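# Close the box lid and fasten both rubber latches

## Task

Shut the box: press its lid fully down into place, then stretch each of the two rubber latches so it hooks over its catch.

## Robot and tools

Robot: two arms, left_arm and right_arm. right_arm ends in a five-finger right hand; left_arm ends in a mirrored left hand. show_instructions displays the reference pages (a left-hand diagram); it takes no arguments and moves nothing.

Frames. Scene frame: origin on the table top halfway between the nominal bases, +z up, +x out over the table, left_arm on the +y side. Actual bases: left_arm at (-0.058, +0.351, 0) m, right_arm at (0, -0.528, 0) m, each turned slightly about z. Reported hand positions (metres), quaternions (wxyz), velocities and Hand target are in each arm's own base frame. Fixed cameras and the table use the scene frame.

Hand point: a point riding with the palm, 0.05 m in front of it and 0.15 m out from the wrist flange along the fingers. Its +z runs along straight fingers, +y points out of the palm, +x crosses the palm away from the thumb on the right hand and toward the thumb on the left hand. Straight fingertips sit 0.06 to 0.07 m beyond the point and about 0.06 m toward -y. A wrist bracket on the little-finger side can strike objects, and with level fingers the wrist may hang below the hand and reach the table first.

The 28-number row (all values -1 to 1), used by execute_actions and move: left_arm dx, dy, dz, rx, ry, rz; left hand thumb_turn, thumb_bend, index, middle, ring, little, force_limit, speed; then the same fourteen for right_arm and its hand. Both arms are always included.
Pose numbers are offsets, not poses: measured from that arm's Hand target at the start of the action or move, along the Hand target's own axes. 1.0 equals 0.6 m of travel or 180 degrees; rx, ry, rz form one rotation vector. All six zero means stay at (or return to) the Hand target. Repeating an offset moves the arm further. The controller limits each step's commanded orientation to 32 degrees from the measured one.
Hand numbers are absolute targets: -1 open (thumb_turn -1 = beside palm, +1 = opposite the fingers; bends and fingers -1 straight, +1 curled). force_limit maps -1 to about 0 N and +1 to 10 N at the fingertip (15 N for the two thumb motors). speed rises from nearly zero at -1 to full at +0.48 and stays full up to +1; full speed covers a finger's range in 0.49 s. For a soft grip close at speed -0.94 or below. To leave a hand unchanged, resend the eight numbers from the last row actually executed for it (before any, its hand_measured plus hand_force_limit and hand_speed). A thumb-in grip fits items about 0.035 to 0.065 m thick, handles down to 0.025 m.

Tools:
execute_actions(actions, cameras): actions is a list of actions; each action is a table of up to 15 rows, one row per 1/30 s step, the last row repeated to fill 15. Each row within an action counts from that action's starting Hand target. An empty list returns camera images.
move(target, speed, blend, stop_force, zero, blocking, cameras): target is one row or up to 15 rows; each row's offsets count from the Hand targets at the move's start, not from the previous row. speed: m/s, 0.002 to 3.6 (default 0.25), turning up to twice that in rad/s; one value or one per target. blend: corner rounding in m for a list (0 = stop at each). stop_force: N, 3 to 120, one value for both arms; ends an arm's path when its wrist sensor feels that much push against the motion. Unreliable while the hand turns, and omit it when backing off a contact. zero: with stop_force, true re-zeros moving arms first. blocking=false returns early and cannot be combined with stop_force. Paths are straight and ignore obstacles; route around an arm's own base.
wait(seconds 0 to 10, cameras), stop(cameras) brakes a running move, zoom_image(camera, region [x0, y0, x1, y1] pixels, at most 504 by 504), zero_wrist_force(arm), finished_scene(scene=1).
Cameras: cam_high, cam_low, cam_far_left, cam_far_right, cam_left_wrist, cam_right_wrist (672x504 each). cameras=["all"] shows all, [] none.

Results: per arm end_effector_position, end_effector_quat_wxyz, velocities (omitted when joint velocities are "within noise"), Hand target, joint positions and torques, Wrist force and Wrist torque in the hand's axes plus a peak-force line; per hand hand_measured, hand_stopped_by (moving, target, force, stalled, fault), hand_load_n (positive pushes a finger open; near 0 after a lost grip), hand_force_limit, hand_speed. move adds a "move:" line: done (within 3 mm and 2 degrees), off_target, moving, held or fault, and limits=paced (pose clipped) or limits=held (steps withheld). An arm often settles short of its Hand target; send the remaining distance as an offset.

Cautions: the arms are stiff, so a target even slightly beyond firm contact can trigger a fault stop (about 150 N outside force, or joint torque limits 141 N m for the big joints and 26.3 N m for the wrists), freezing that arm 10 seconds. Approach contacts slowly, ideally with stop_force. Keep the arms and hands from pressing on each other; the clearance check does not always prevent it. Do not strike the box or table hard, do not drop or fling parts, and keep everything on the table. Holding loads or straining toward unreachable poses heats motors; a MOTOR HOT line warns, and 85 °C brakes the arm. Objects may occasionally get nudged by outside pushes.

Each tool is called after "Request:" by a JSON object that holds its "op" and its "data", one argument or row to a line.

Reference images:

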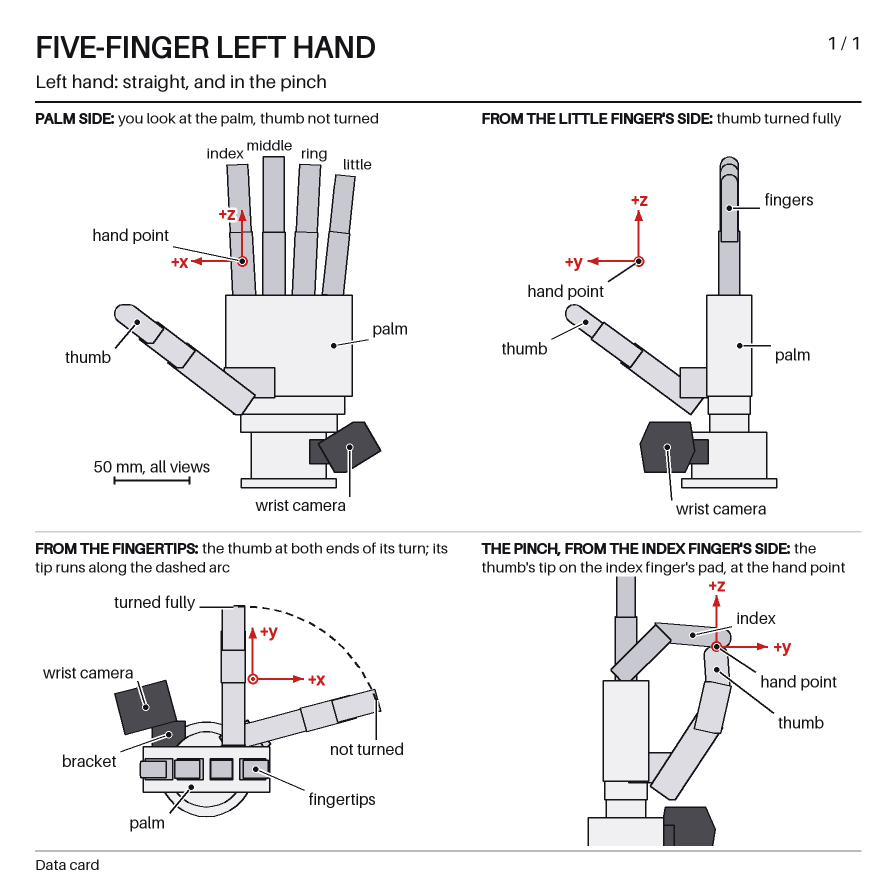

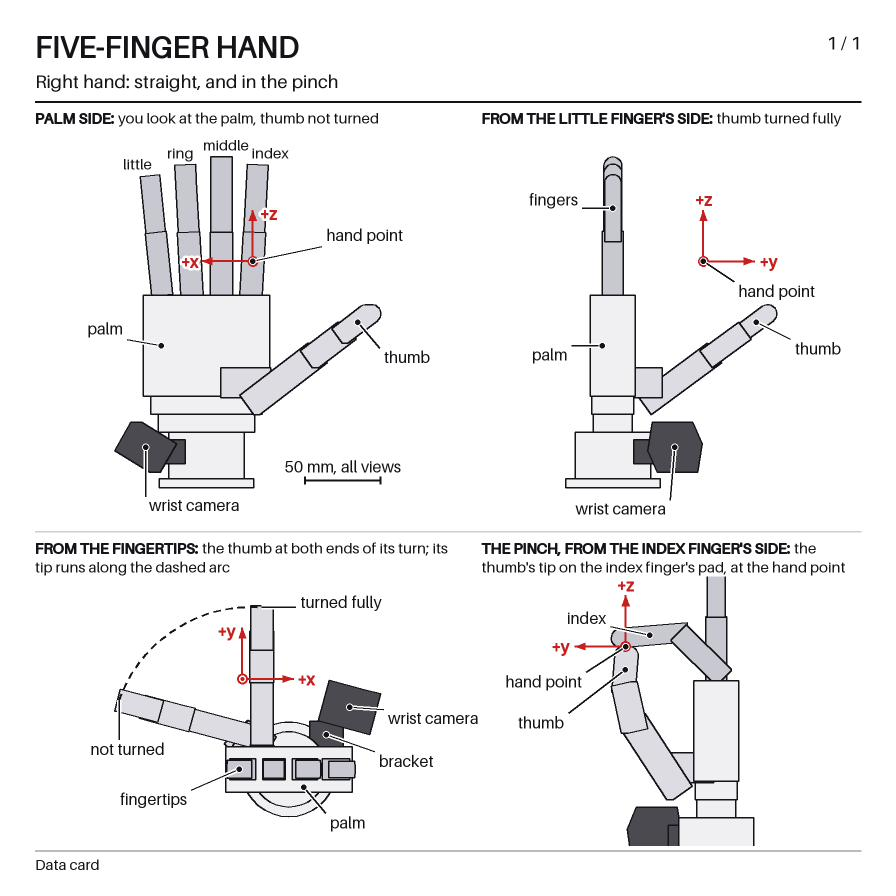

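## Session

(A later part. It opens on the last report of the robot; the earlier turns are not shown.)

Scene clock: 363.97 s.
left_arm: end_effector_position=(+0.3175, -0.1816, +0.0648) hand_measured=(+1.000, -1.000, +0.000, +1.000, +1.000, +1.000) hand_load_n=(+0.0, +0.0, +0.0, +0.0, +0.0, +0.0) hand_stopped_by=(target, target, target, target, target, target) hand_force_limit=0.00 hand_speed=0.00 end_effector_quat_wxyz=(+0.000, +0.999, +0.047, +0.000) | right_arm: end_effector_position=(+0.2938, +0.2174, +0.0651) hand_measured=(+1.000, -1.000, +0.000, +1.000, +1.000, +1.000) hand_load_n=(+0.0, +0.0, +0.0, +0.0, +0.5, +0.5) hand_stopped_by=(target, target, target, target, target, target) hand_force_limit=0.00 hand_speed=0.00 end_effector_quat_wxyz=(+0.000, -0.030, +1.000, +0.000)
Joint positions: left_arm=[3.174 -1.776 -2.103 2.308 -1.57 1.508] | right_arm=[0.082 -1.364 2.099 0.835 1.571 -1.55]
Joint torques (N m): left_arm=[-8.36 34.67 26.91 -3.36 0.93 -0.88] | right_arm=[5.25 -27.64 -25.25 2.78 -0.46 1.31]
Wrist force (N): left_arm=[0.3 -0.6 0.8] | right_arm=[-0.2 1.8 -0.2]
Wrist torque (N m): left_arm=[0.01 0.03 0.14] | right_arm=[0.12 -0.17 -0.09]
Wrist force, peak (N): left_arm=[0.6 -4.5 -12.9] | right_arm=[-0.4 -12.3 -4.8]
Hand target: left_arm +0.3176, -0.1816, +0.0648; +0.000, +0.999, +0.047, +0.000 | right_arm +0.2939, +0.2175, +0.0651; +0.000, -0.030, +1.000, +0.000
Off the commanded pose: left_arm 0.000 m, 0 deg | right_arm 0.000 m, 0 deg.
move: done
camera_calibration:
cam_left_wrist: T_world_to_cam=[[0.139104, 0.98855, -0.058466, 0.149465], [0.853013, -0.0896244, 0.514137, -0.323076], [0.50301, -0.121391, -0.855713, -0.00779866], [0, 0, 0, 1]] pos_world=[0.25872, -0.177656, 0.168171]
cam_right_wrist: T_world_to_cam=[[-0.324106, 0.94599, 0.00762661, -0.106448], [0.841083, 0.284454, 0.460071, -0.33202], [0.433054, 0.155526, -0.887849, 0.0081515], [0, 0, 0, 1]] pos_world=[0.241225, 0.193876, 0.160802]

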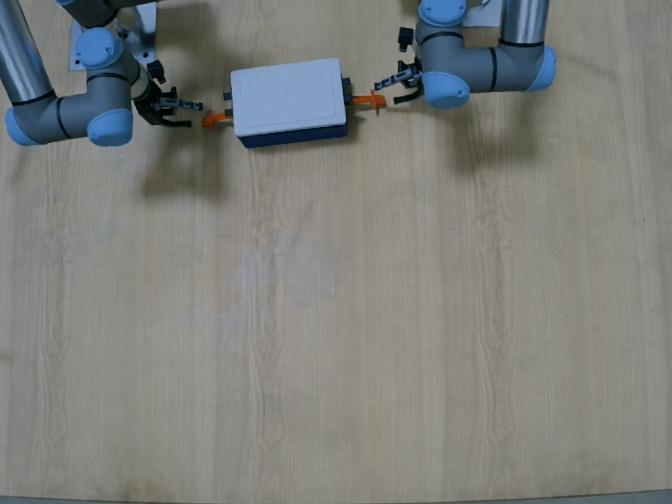

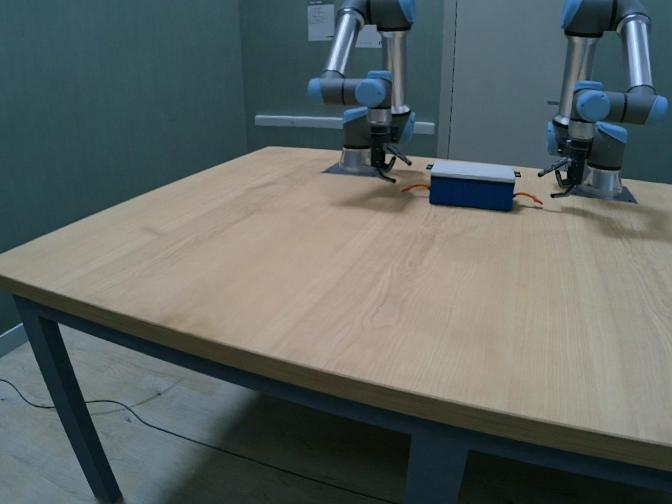

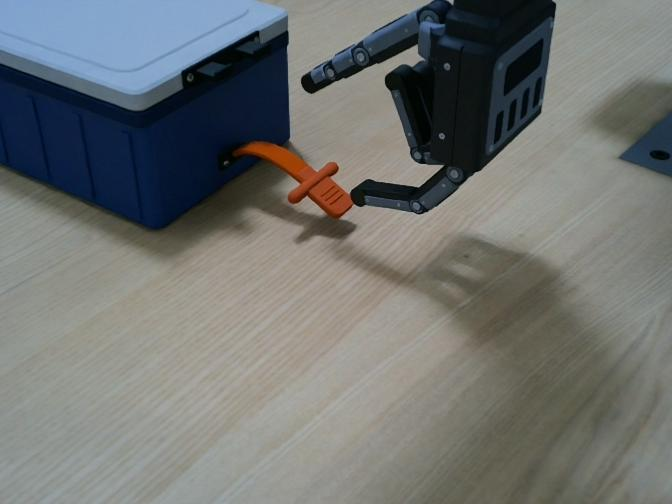

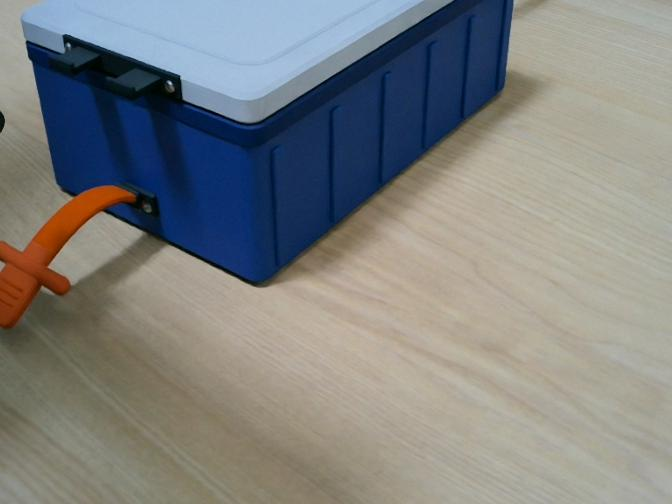

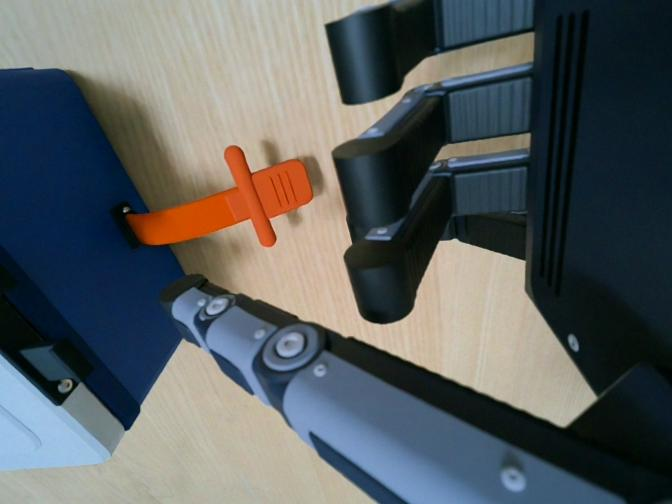

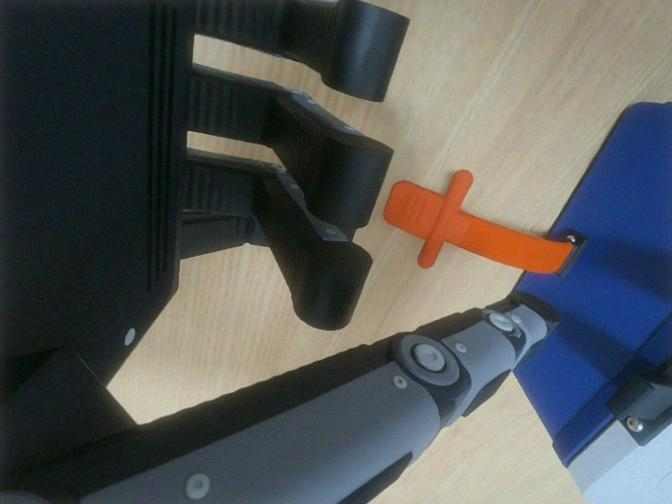

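Request:
{"op": "move", "data": {
  "target": [-0.0067,0,0.025,0,0,0,1,-1,0,0,1,1,0,0,0.005,-0.006,0.025,0,0,0,1,-1,0,0,1,1,0,0],
  "speed": 0.08
}}

Request:
{"op": "move", "data": {
  "target": [0,0,0.04,0,0,0,1,-1,0,0,1,1,0,0,0,0,0.04,0,0,0,1,-1,0,0,1,1,0,0],
  "speed": 0.015,
  "stop_force": 3,
  "cameras": ["cam_far_left","cam_far_right","cam_left_wrist","cam_right_wrist"]
}}

Scene clock: 398.67 s.
left_arm: end_effector_position=(+0.3135, -0.1820, +0.0496) hand_measured=(+1.000, -1.000, +0.000, +0.000, +1.000, +1.000) hand_load_n=(+0.0, +0.0, +0.0, +0.0, +0.0, +0.0) hand_stopped_by=(target, target, target, target, target, target) hand_force_limit=0.00 hand_speed=0.00 end_effector_quat_wxyz=(+0.000, +0.999, +0.047, +0.000) end_effector_velocity=(+0.000, +0.000, +0.002) end_effector_angular_velocity=(-0.001, +0.003, +0.001) | right_arm: end_effector_position=(+0.2910, +0.2136, +0.0499) hand_measured=(+1.000, -1.000, +0.000, +0.000, +1.000, +1.000) hand_load_n=(+0.0, +0.0, +0.0, +0.0, +0.0, +0.0) hand_stopped_by=(target, target, target, target, target, target) hand_force_limit=0.00 hand_speed=0.00 end_effector_quat_wxyz=(+0.000, -0.030, +1.000, +0.000) end_effector_velocity=(+0.000, +0.001, +0.002) end_effector_angular_velocity=(+0.001, +0.002, +0.001)
Joint positions: left_arm=[3.173 -1.797 -2.129 2.355 -1.57 1.507] | right_arm=[0.069 -1.345 2.127 0.788 1.571 -1.563]
Joint velocities: left_arm=[0.001 0.002 0.003 -0.008 0.001 0] | right_arm=[0.002 -0.002 -0.003 0.007 -0.002 0.001]
Joint torques (N m): left_arm=[-8.38 36.8 25.23 -5.13 0.54 -0.83] | right_arm=[4.11 -30.71 -25.75 4.73 -0.88 1.3]
Wrist force (N): left_arm=[0.2 -0.7 1.0] | right_arm=[0.2 1.7 -0.1]
Wrist torque (N m): left_arm=[-0.02 0.04 0.14] | right_arm=[0.14 -0.27 0.01]
Wrist force, peak (N): left_arm=[0.6 -0.8 1.1] | right_arm=[-0.2 2.3 0.0]
Hand target: left_arm +0.3136, -0.1820, +0.0498; +0.000, +0.999, +0.047, +0.000 | right_arm +0.2911, +0.2137, +0.0501; +0.000, -0.030, +1.000, +0.000
Off the commanded pose: left_arm 0.000 m, 0 deg | right_arm 0.000 m, 0 deg.
move: done

Scene clock: 401.27 s.
left_arm: end_effector_position=(+0.3136, -0.1820, +0.0271) hand_measured=(+1.000, -1.000, +0.000, +0.000, +1.000, +1.000) hand_load_n=(+0.0, +0.0, +0.0, -2.0, +0.0, +0.0) hand_stopped_by=(target, target, target, target, target, target) hand_force_limit=0.00 hand_speed=0.00 end_effector_quat_wxyz=(+0.000, +0.999, +0.047, +0.000) | right_arm: end_effector_position=(+0.2911, +0.2137, +0.0268) hand_measured=(+1.000, -1.000, +0.000, +0.000, +1.000, +1.000) hand_load_n=(+0.0, +0.0, +0.0, -2.5, +0.0, +0.0) hand_stopped_by=(target, target, target, target, target, target) hand_force_limit=0.00 hand_speed=0.00 end_effector_quat_wxyz=(+0.000, -0.030, +1.000, +0.000)
Joint positions: left_arm=[3.173 -1.842 -2.149 2.421 -1.57 1.507] | right_arm=[0.069 -1.298 2.148 0.72 1.571 -1.563]
Joint torques (N m): left_arm=[-8.99 37.36 25.39 -4.38 0.03 -0.11] | right_arm=[4.07 -31.67 -22.22 4.4 -0.81 0.47]
Wrist force (N): left_arm=[-0.2 -1.8 -1.7] | right_arm=[-0.5 -0.4 -3.2]
Wrist torque (N m): left_arm=[0.02 0.02 0.15] | right_arm=[0.14 -0.19 -0.08]
Wrist force, peak (N): left_arm=[0.6 -9.4 -8.2] | right_arm=[-0.5 -5.8 -9.0]
Hand target: left_arm +0.3136, -0.1820, +0.0271; +0.000, +0.999, +0.047, +0.000 (not the last commanded pose) | right_arm +0.2911, +0.2137, +0.0268; +0.000, -0.030, +1.000, +0.000 (not the last commanded pose)
Off the commanded pose: left_arm 0.001 m, 0 deg | right_arm 0.001 m, 0 deg.
move: contact (left_arm, right_arm)
camera_calibration:
cam_left_wrist: T_world_to_cam=[[0.139131, 0.988549, -0.0584326, 0.148194], [0.852869, -0.0896305, 0.514374, -0.300449], [0.503246, -0.121401, -0.855573, -0.0381396], [0, 0, 0, 1]] pos_world=[0.254819, -0.178056, 0.130571]
cam_right_wrist: T_world_to_cam=[[-0.324083, 0.945997, 0.00771079, -0.103486], [0.841033, 0.284372, 0.460212, -0.310953], [0.433167, 0.155632, -0.887775, -0.0241062], [0, 0, 0, 1]] pos_world=[0.238426, 0.190076, 0.122501]
Images, in order (width x height): cam_far_left 672x504, cam_far_right 672x504, cam_left_wrist 672x504, cam_right_wrist 672x504.

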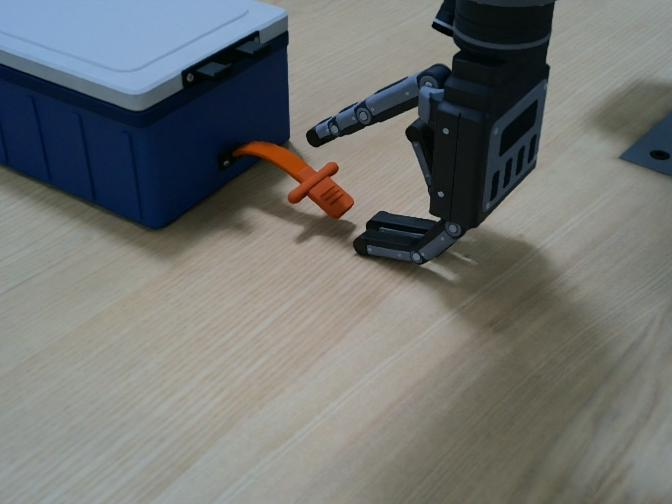

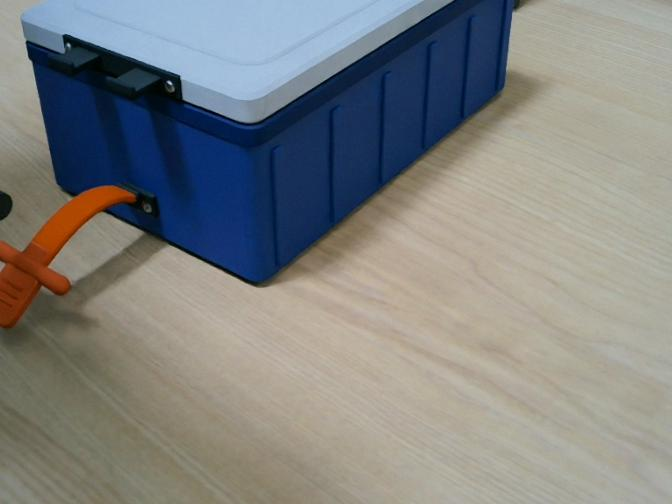

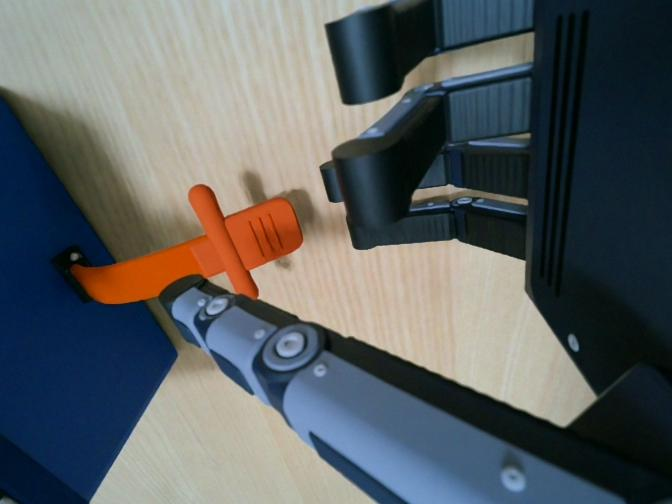

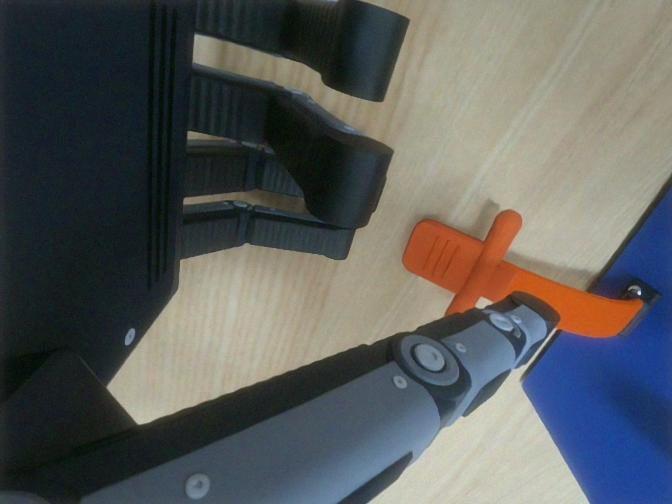

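Request:
{"op": "move", "data": {
  "target": [0,0.03,-0.002,0,0,0,1,-1,0,0,1,1,0,0,-0.0033,0.03,-0.002,0,0,0,1,-1,0,0,1,1,0,0],
  "speed": 0.03,
  "cameras": ["cam_far_left","cam_left_wrist","cam_right_wrist"]
}}

Request:
{"op": "zoom_image", "data": {
  "camera": "cam_far_left",
  "region": [220, 100, 520, 325]
}}

Scene clock: 418.57 s.
left_arm: end_effector_position=(+0.3154, -0.2000, +0.0284) hand_measured=(+1.000, -1.000, +0.000, +0.000, +1.000, +1.000) hand_load_n=(+0.0, +0.0, +0.0, +0.0, +0.0, +0.0) hand_stopped_by=(target, target, target, target, target, target) hand_force_limit=0.00 hand_speed=0.00 end_effector_quat_wxyz=(+0.001, +0.999, +0.047, +0.000) end_effector_velocity=(+0.000, +0.001, +0.000) end_effector_angular_velocity=(+0.001, +0.001, -0.001) | right_arm: end_effector_position=(+0.2921, +0.2318, +0.0280) hand_measured=(+1.000, -1.000, +0.000, +0.000, +1.000, +1.000) hand_load_n=(+0.0, +0.0, +0.0, +0.0, +0.0, +0.0) hand_stopped_by=(target, target, target, target, target, target) hand_force_limit=0.00 hand_speed=0.00 end_effector_quat_wxyz=(+0.000, -0.030, +1.000, +0.000) end_effector_velocity=(+0.000, -0.001, +0.001) end_effector_angular_velocity=(-0.001, -0.001, +0.002)
Joint positions: left_arm=[3.108 -1.859 -2.12 2.408 -1.57 1.442] | right_arm=[0.133 -1.279 2.116 0.733 1.571 -1.499]
Joint velocities: left_arm=[0.004 0 -0.001 0 -0.001 0.005] | right_arm=[-0.004 -0.003 0.002 0 0.001 -0.005]
Joint torques (N m): left_arm=[7.16 34.45 2.43 -2.46 -0.78 1.43] | right_arm=[-8.26 -34.92 -3.31 2.12 -0.35 -1.63]
Wrist force (N): left_arm=[0.1 -0.9 0.7] | right_arm=[0.0 1.7 0.1]
Wrist torque (N m): left_arm=[0.00 0.06 0.11] | right_arm=[0.12 -0.24 -0.03]
Wrist force, peak (N): left_arm=[-0.3 -3.0 -1.7] | right_arm=[-0.6 -0.5 -3.7]
Hand target: left_arm +0.3153, -0.1999, +0.0284; +0.000, +0.999, +0.047, +0.000 | right_arm +0.2920, +0.2318, +0.0280; +0.000, -0.030, +1.000, +0.000
Off the commanded pose: left_arm 0.000 m, 0 deg | right_arm 0.000 m, 0 deg.
move: done
camera_calibration:
cam_left_wrist: T_world_to_cam=[[0.13918, 0.988537, -0.058517, 0.165803], [0.852865, -0.0896293, 0.514382, -0.304214], [0.50324, -0.121499, -0.855563, -0.0402227], [0, 0, 0, 1]] pos_world=[0.256619, -0.196056, 0.131772]
cam_right_wrist: T_world_to_cam=[[-0.324125, 0.945982, 0.00779419, -0.120386], [0.84102, 0.284369, 0.460238, -0.317521], [0.43316, 0.15573, -0.887762, -0.0263273], [0, 0, 0, 1]] pos_world=[0.239426, 0.208276, 0.123701]
Images, in order (width x height): cam_far_left 672x504, cam_left_wrist 672x504, cam_right_wrist 672x504.

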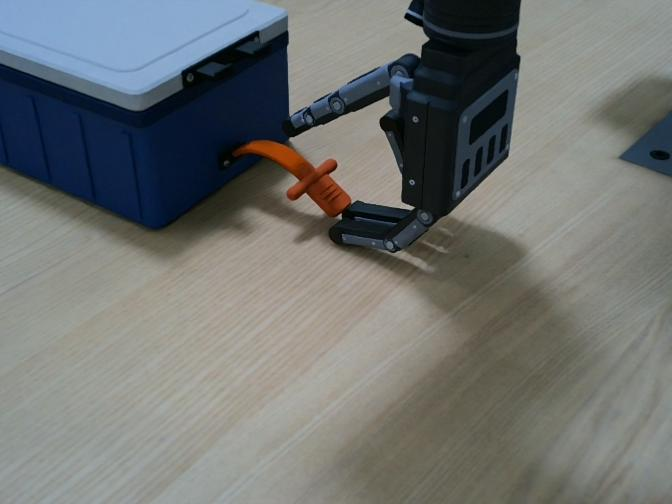

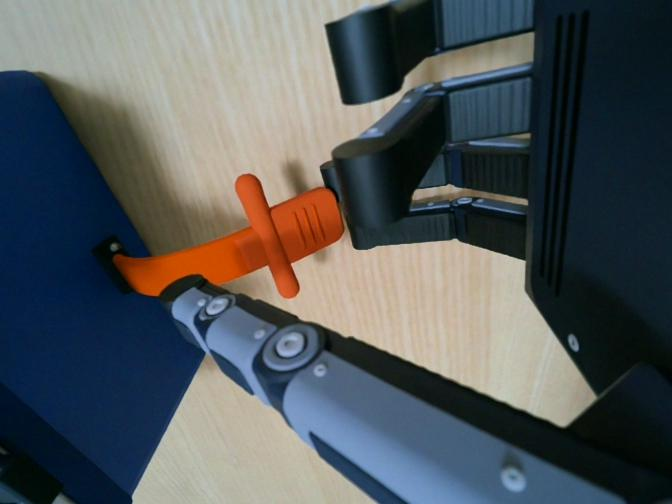

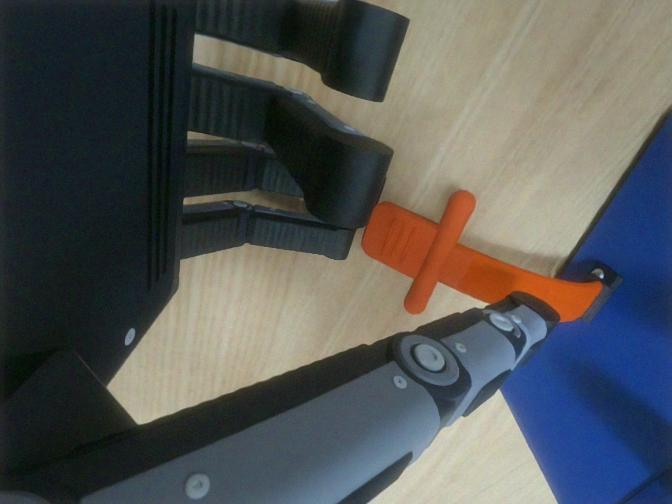

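Scaled by 1.680 from the camera's 672x504 image, which has a finer 960x720 frame.

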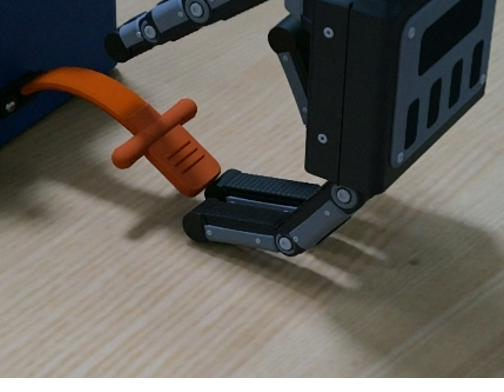

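Request:
{"op": "move", "data": {
  "target": [0,0.008,0.001,0,0,0,1,-1,0,0,1,1,0,0,0,0.008,0.001,0,0,0,1,-1,0,0,1,1,0,0],
  "speed": 0.02,
  "cameras": ["cam_far_left","cam_left_wrist","cam_right_wrist"]
}}

Request:
{"op": "zoom_image", "data": {
  "camera": "cam_far_left",
  "region": [220, 100, 520, 325]
}}

Scene clock: 423.73 s.
left_arm: end_effector_position=(+0.3158, -0.2048, +0.0278) hand_measured=(+1.000, -1.000, +0.000, +0.000, +1.000, +1.000) hand_load_n=(+0.0, -0.5, +0.0, +0.5, +0.0, +0.0) hand_stopped_by=(target, target, target, target, target, target) hand_force_limit=0.00 hand_speed=0.00 end_effector_quat_wxyz=(+0.000, +0.999, +0.047, +0.000) | right_arm: end_effector_position=(+0.2917, +0.2366, +0.0274) hand_measured=(+1.000, -1.000, +0.000, +0.000, +1.000, +1.000) hand_load_n=(+0.0, +0.0, +0.0, +0.0, +0.0, +0.0) hand_stopped_by=(target, target, target, target, target, target) hand_force_limit=0.00 hand_speed=0.00 end_effector_quat_wxyz=(+0.000, -0.030, +1.000, +0.000)
Joint positions: left_arm=[3.091 -1.866 -2.113 2.408 -1.57 1.426] | right_arm=[0.15 -1.273 2.11 0.734 1.571 -1.482]
Joint torques (N m): left_arm=[4.51 24.35 16.96 -4.87 -0.54 1.04] | right_arm=[-7.42 -26.97 -16.41 4.66 1.62 -1.42]
Wrist force (N): left_arm=[0.1 -0.8 0.6] | right_arm=[0.1 1.6 -0.1]
Wrist torque (N m): left_arm=[0.02 0.05 0.14] | right_arm=[0.12 -0.24 -0.11]
Wrist force, peak (N): left_arm=[0.0 -1.0 0.8] | right_arm=[0.0 2.0 0.1]
Hand target: left_arm +0.3158, -0.2047, +0.0278; +0.000, +0.999, +0.047, +0.000 | right_arm +0.2917, +0.2366, +0.0274; +0.000, -0.030, +1.000, +0.000
Off the commanded pose: left_arm 0.000 m, 0 deg | right_arm 0.000 m, 0 deg.
move: done
camera_calibration:
cam_left_wrist: T_world_to_cam=[[0.139122, 0.98855, -0.0584207, 0.170477], [0.852826, -0.0896188, 0.514447, -0.304588], [0.503321, -0.121394, -0.85553, -0.0414742], [0, 0, 0, 1]] pos_world=[0.256919, -0.200856, 0.131171]
cam_right_wrist: T_world_to_cam=[[-0.324069, 0.946002, 0.00768219, -0.125055], [0.840976, 0.284353, 0.460329, -0.318271], [0.433287, 0.155639, -0.887715, -0.0274508], [0, 0, 0, 1]] pos_world=[0.239026, 0.213076, 0.123101]
Images, in order (width x height): cam_far_left 672x504, cam_left_wrist 672x504, cam_right_wrist 672x504.

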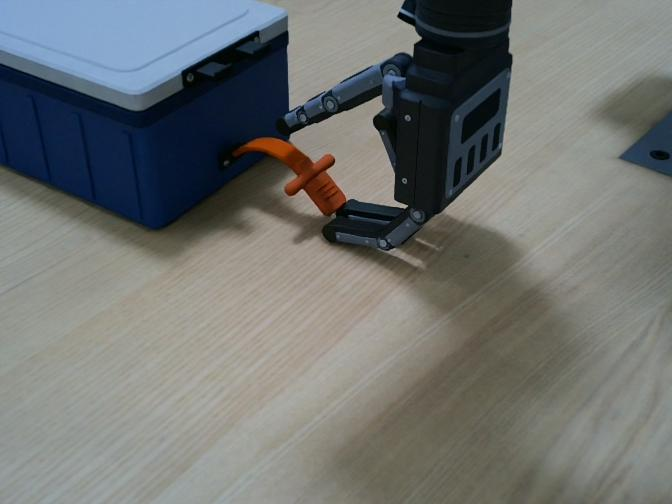

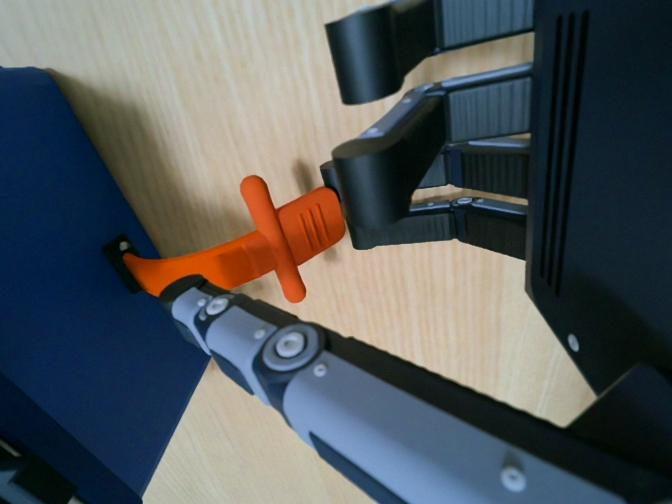

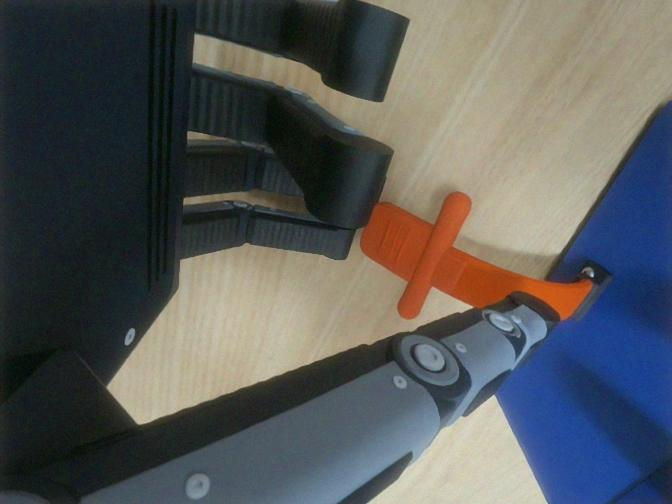

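Scaled by 1.680 from the camera's 672x504 image, which has a finer 960x720 frame.

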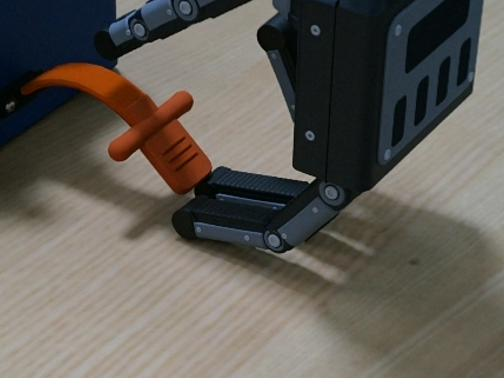

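Request:
{"op": "execute_actions", "data": {
  "actions": [],
  "cameras": ["cam_far_left","cam_far_right","cam_high","cam_left_wrist","cam_right_wrist"]
}}

Request:
{"op": "zoom_image", "data": {
  "camera": "cam_far_right",
  "region": [20, 10, 200, 145]
}}

Request:
{"op": "zoom_image", "data": {
  "camera": "cam_far_left",
  "region": [150, 10, 330, 145]
}}

Request:
{"op": "zoom_image", "data": {
  "camera": "cam_far_right",
  "region": [0, 170, 200, 330]
}}

Scene clock: 467.70 s.
left_arm: end_effector_position=(+0.3158, -0.2047, +0.0278) hand_measured=(+1.000, -1.000, +0.000, +0.000, +1.000, +1.000) hand_load_n=(+0.0, -0.5, +0.0, +0.0, +0.0, +0.0) hand_stopped_by=(target, target, target, target, target, target) hand_force_limit=0.00 hand_speed=0.00 end_effector_quat_wxyz=(+0.000, +0.999, +0.047, +0.000) | right_arm: end_effector_position=(+0.2917, +0.2366, +0.0274) hand_measured=(+1.000, -1.000, +0.000, +0.000, +1.000, +1.000) hand_load_n=(+0.0, +0.0, +0.0, +0.0, +0.0, +0.0) hand_stopped_by=(target, target, target, target, target, target) hand_force_limit=0.00 hand_speed=0.00 end_effector_quat_wxyz=(+0.000, -0.030, +1.000, +0.000)
Joint positions: left_arm=[3.091 -1.865 -2.113 2.408 -1.57 1.426] | right_arm=[0.15 -1.273 2.11 0.734 1.571 -1.482]
Joint velocities: within noise
Joint torques (N m): left_arm=[6.96 38.68 1.24 -2.76 -0.63 1.52] | right_arm=[-7.54 -34.06 -1.82 3.32 2.2 -1.24]
Wrist force (N): left_arm=[0.2 -0.9 0.9] | right_arm=[0.4 1.6 0.2]
Wrist torque (N m): left_arm=[0.00 0.04 0.15] | right_arm=[0.11 -0.28 -0.09]
Wrist force, peak (N): left_arm=[0.1 -0.7 1.2] | right_arm=[0.3 1.8 0.3]
Hand target: left_arm +0.3158, -0.2047, +0.0278; +0.000, +0.999, +0.047, +0.000 | right_arm +0.2917, +0.2366, +0.0274; +0.000, -0.030, +1.000, +0.000
Off the commanded pose: left_arm 0.000 m, 0 deg | right_arm 0.000 m, 0 deg.
camera_calibration:
cam_left_wrist: T_world_to_cam=[[0.139131, 0.988549, -0.0584326, 0.170377], [0.852869, -0.0896305, 0.514374, -0.304583], [0.503246, -0.121401, -0.855573, -0.0414388], [0, 0, 0, 1]] pos_world=[0.256919, -0.200756, 0.131171]
cam_right_wrist: T_world_to_cam=[[-0.324083, 0.945997, 0.00771076, -0.12496], [0.841013, 0.284365, 0.460254, -0.318245], [0.433207, 0.155645, -0.887754, -0.0274126], [0, 0, 0, 1]] pos_world=[0.239026, 0.212976, 0.123101]
Images, in order (width x height): cam_high 672x504, cam_far_left 672x504, cam_far_right 672x504, cam_left_wrist 672x504, cam_right_wrist 672x504.

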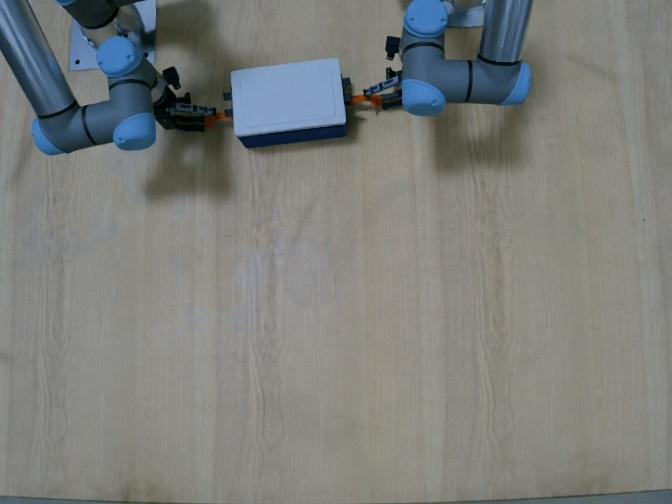

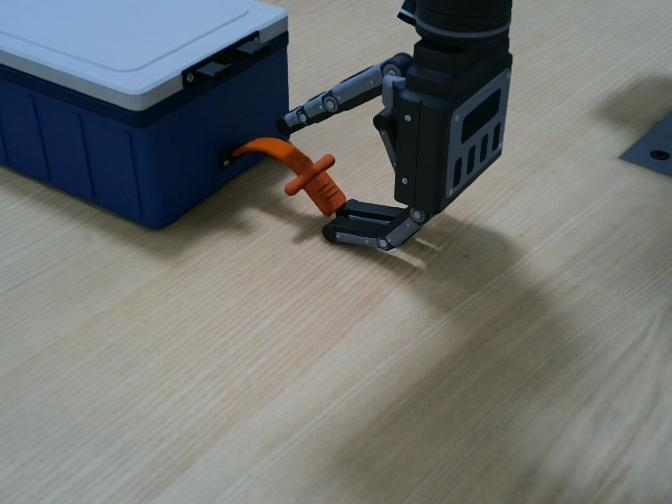

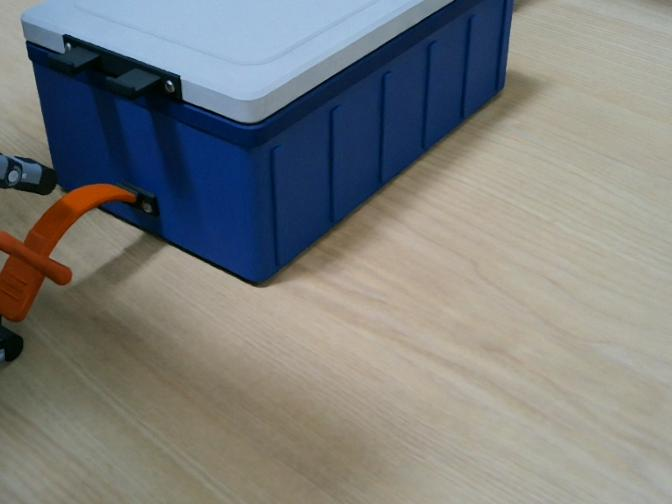

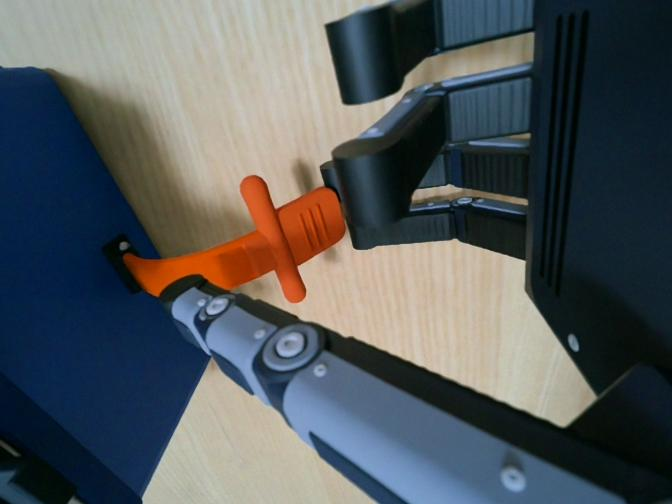

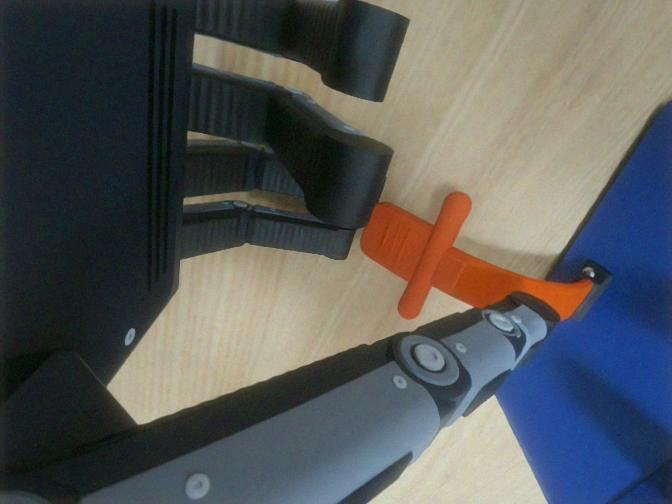

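Scaled by 2.800 from the camera's 672x504 image, which has a finer 960x720 frame.

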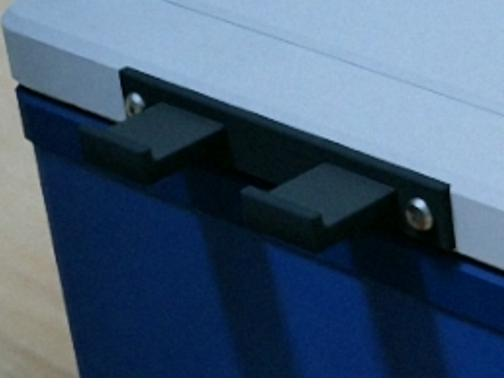

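Scaled by 2.800 from the camera's 672x504 image, which has a finer 960x720 frame.

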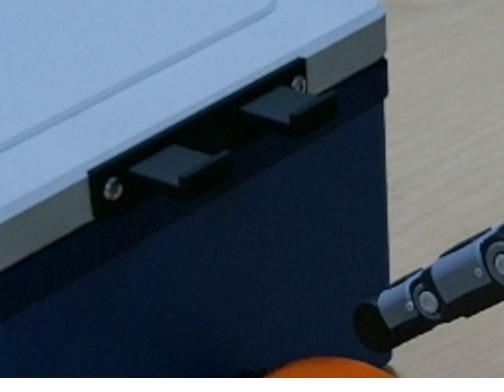

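Scaled by 2.520 from the camera's 672x504 image, which has a finer 960x720 frame.

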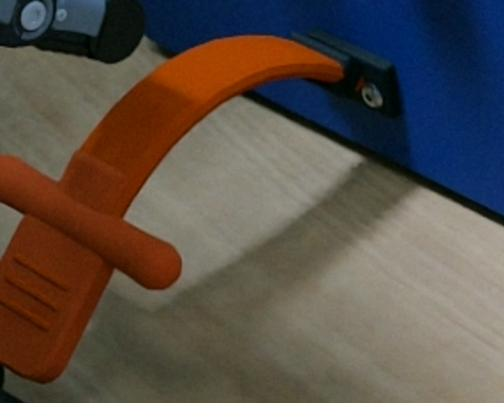

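Request:
{"op": "move", "data": {
  "target": [
    [0,-0.05,0,0,0,0,1,-1,0,0,1,1,0,0,0,-0.05,0,0,0,0,1,-1,0,0,1,1,0,0],
    [0.0167,-0.05,0,0,0,0,1,-1,0,1,0,1,0,0,-0.0133,-0.05,0,0,0,0,1,-1,0,1,0,1,0,0]
  ],
  "speed": 0.08,
  "cameras": ["cam_far_left","cam_left_wrist","cam_right_wrist"]
}}

Scene clock: 486.27 s.
left_arm: end_effector_position=(+0.3229, -0.1739, +0.0277) hand_measured=(+1.000, -1.000, +0.000, +1.000, +0.000, +1.000) hand_load_n=(+0.0, +0.0, +0.0, +0.0, +0.0, +0.0) hand_stopped_by=(target, target, target, target, target, target) hand_force_limit=0.00 hand_speed=0.00 end_effector_quat_wxyz=(+0.000, +0.999, +0.047, +0.000) | right_arm: end_effector_position=(+0.3015, +0.2071, +0.0274) hand_measured=(+1.000, -1.000, +0.000, +1.000, +0.000, +1.000) hand_load_n=(+0.0, +0.0, +0.0, +0.0, +0.0, +0.0) hand_stopped_by=(target, target, target, target, target, target) hand_force_limit=0.00 hand_speed=0.00 end_effector_quat_wxyz=(+0.000, -0.030, +1.000, +0.000)
Joint positions: left_arm=[3.2 -1.852 -2.133 2.414 -1.57 1.535] | right_arm=[0.043 -1.287 2.13 0.728 1.571 -1.589]
Joint torques (N m): left_arm=[-7.15 39.17 0.95 0.35 -1.34 -0.64] | right_arm=[4.9 -33.83 -2.93 0.68 0.28 1.18]
Wrist force (N): left_arm=[0.0 -0.6 0.8] | right_arm=[0.1 1.6 0.0]
Wrist torque (N m): left_arm=[0.02 0.07 0.07] | right_arm=[0.11 -0.27 -0.09]
Wrist force, peak (N): left_arm=[0.1 -1.3 1.1] | right_arm=[0.3 2.4 0.3]
Hand target: left_arm +0.3229, -0.1739, +0.0277; +0.000, +0.999, +0.047, +0.000 | right_arm +0.3015, +0.2071, +0.0274; +0.000, -0.030, +1.000, +0.000
Off the commanded pose: left_arm 0.000 m, 0 deg | right_arm 0.000 m, 0 deg.
move: done
camera_calibration:
cam_left_wrist: T_world_to_cam=[[0.139131, 0.988549, -0.0584326, 0.138928], [0.852869, -0.0896305, 0.514374, -0.307963], [0.503246, -0.121401, -0.855573, -0.0413231], [0, 0, 0, 1]] pos_world=[0.264119, -0.169956, 0.131171]
cam_right_wrist: T_world_to_cam=[[-0.324083, 0.945997, 0.00771076, -0.0938769], [0.841013, 0.284365, 0.460254, -0.318098], [0.433207, 0.155645, -0.887754, -0.0270665], [0, 0, 0, 1]] pos_world=[0.248826, 0.183476, 0.123101]
Images, in order (width x height): cam_far_left 672x504, cam_left_wrist 672x504, cam_right_wrist 672x504.

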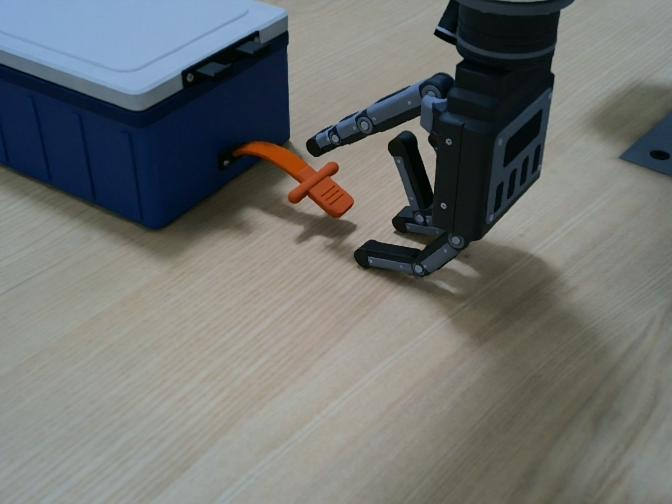

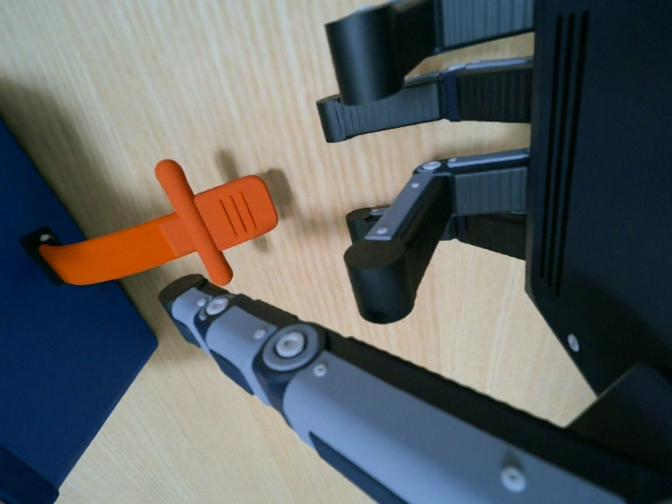

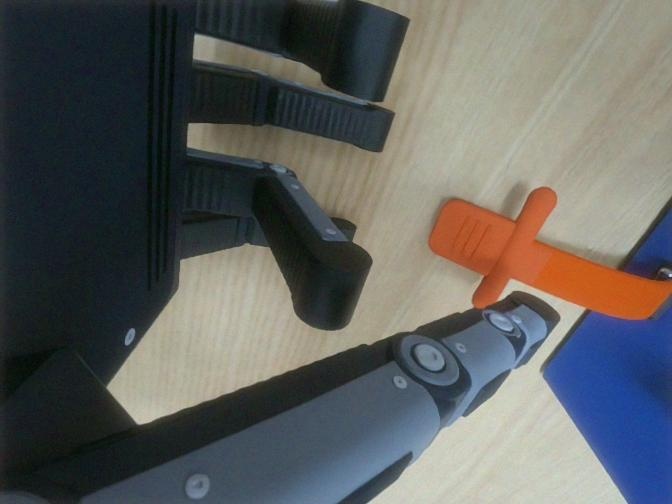

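Request:
{"op": "move", "data": {
  "target": [0,0.1058,0,0,0,0,1,-1,0,1,0,1,0,0,0,0.1008,0,0,0,0,1,-1,0,1,0,1,0,0],
  "speed": 0.04,
  "stop_force": 4,
  "cameras": ["cam_far_left","cam_left_wrist","cam_right_wrist","cam_far_right"]
}}

Request:
{"op": "zoom_image", "data": {
  "camera": "cam_far_left",
  "region": [200, 50, 500, 275]
}}

Scene clock: 500.97 s.
left_arm: end_effector_position=(+0.3289, -0.2371, +0.0278) hand_measured=(+1.000, -1.000, +0.000, +1.000, +0.000, +1.000) hand_load_n=(+0.0, +0.0, +0.0, +0.0, +0.0, +0.0) hand_stopped_by=(target, target, target, target, target, target) hand_force_limit=0.00 hand_speed=0.00 end_effector_quat_wxyz=(+0.000, +0.999, +0.047, +0.000) | right_arm: end_effector_position=(+0.2978, +0.2675, +0.0274) hand_measured=(+1.000, -1.000, +0.000, +1.000, +0.000, +1.000) hand_load_n=(+0.0, +0.0, +0.0, +0.0, +0.0, +0.0) hand_stopped_by=(target, target, target, target, target, target) hand_force_limit=0.00 hand_speed=0.00 end_effector_quat_wxyz=(+0.000, -0.030, +1.000, +0.000)
Joint positions: left_arm=[2.989 -1.92 -2.031 2.38 -1.57 1.323] | right_arm=[0.247 -1.228 2.041 0.757 1.571 -1.385]
Joint torques (N m): left_arm=[6.59 42.32 1.38 0.63 -1.64 -0.32] | right_arm=[-8.08 -37.12 -2.04 0.48 2.72 0.16]
Wrist force (N): left_arm=[0.3 -0.7 0.5] | right_arm=[0.2 2.1 0.1]
Wrist torque (N m): left_arm=[0.01 0.00 0.09] | right_arm=[0.18 -0.29 -0.02]
Wrist force, peak (N): left_arm=[0.0 -1.2 1.0] | right_arm=[0.2 2.4 0.0]
Hand target: left_arm +0.3289, -0.2371, +0.0278; +0.000, +0.999, +0.047, +0.000 | right_arm +0.2978, +0.2675, +0.0274; +0.000, -0.030, +1.000, +0.000
Off the commanded pose: left_arm 0.000 m, 0 deg | right_arm 0.000 m, 0 deg.
move: done
camera_calibration:
cam_left_wrist: T_world_to_cam=[[0.139215, 0.98854, -0.0583818, 0.200538], [0.852855, -0.0897277, 0.514381, -0.318764], [0.503248, -0.121401, -0.855572, -0.0520155], [0, 0, 0, 1]] pos_world=[0.270119, -0.233157, 0.131171]
cam_right_wrist: T_world_to_cam=[[-0.324162, 0.945971, 0.00766611, -0.152183], [0.840982, 0.284455, 0.460255, -0.332176], [0.433207, 0.155644, -0.887754, -0.0348642], [0, 0, 0, 1]] pos_world=[0.245126, 0.243876, 0.123102]
Images, in order (width x height): cam_far_left 672x504, cam_far_right 672x504, cam_left_wrist 672x504, cam_right_wrist 672x504.

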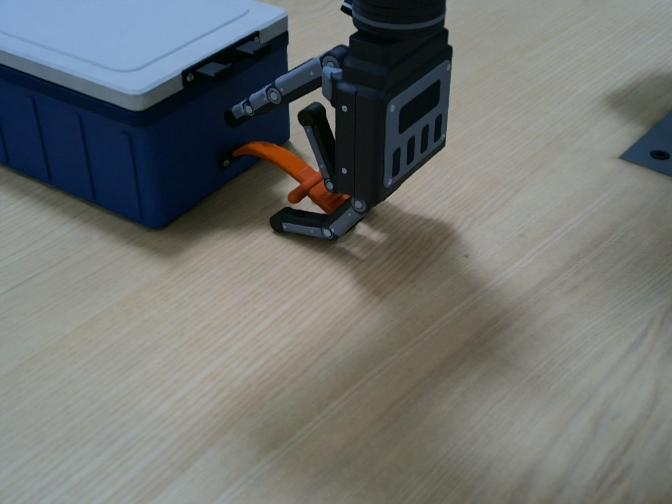

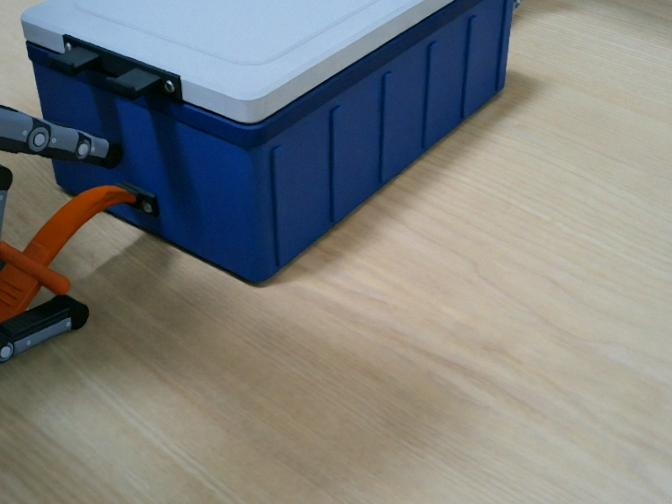

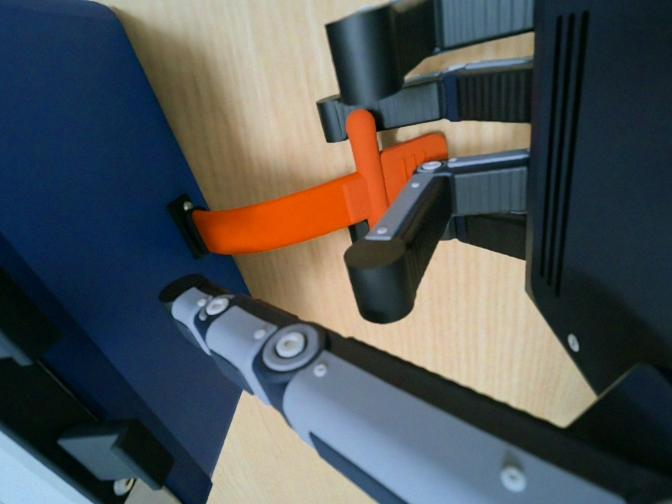

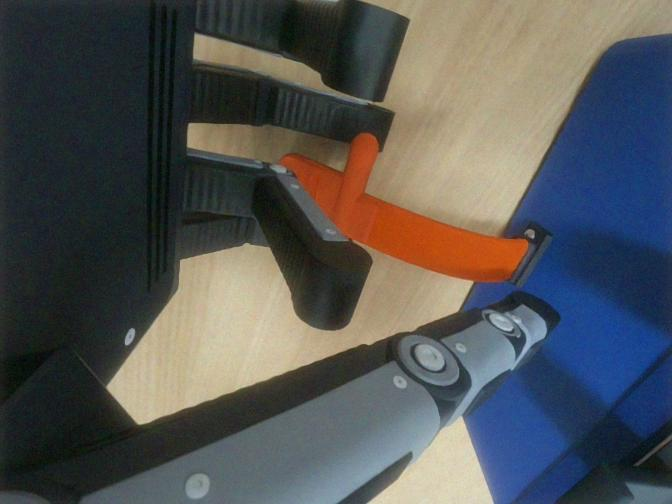

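Scaled by 1.680 from the camera's 672x504 image, which has a finer 960x720 frame.

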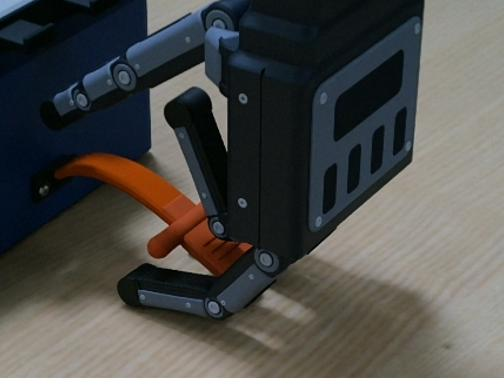

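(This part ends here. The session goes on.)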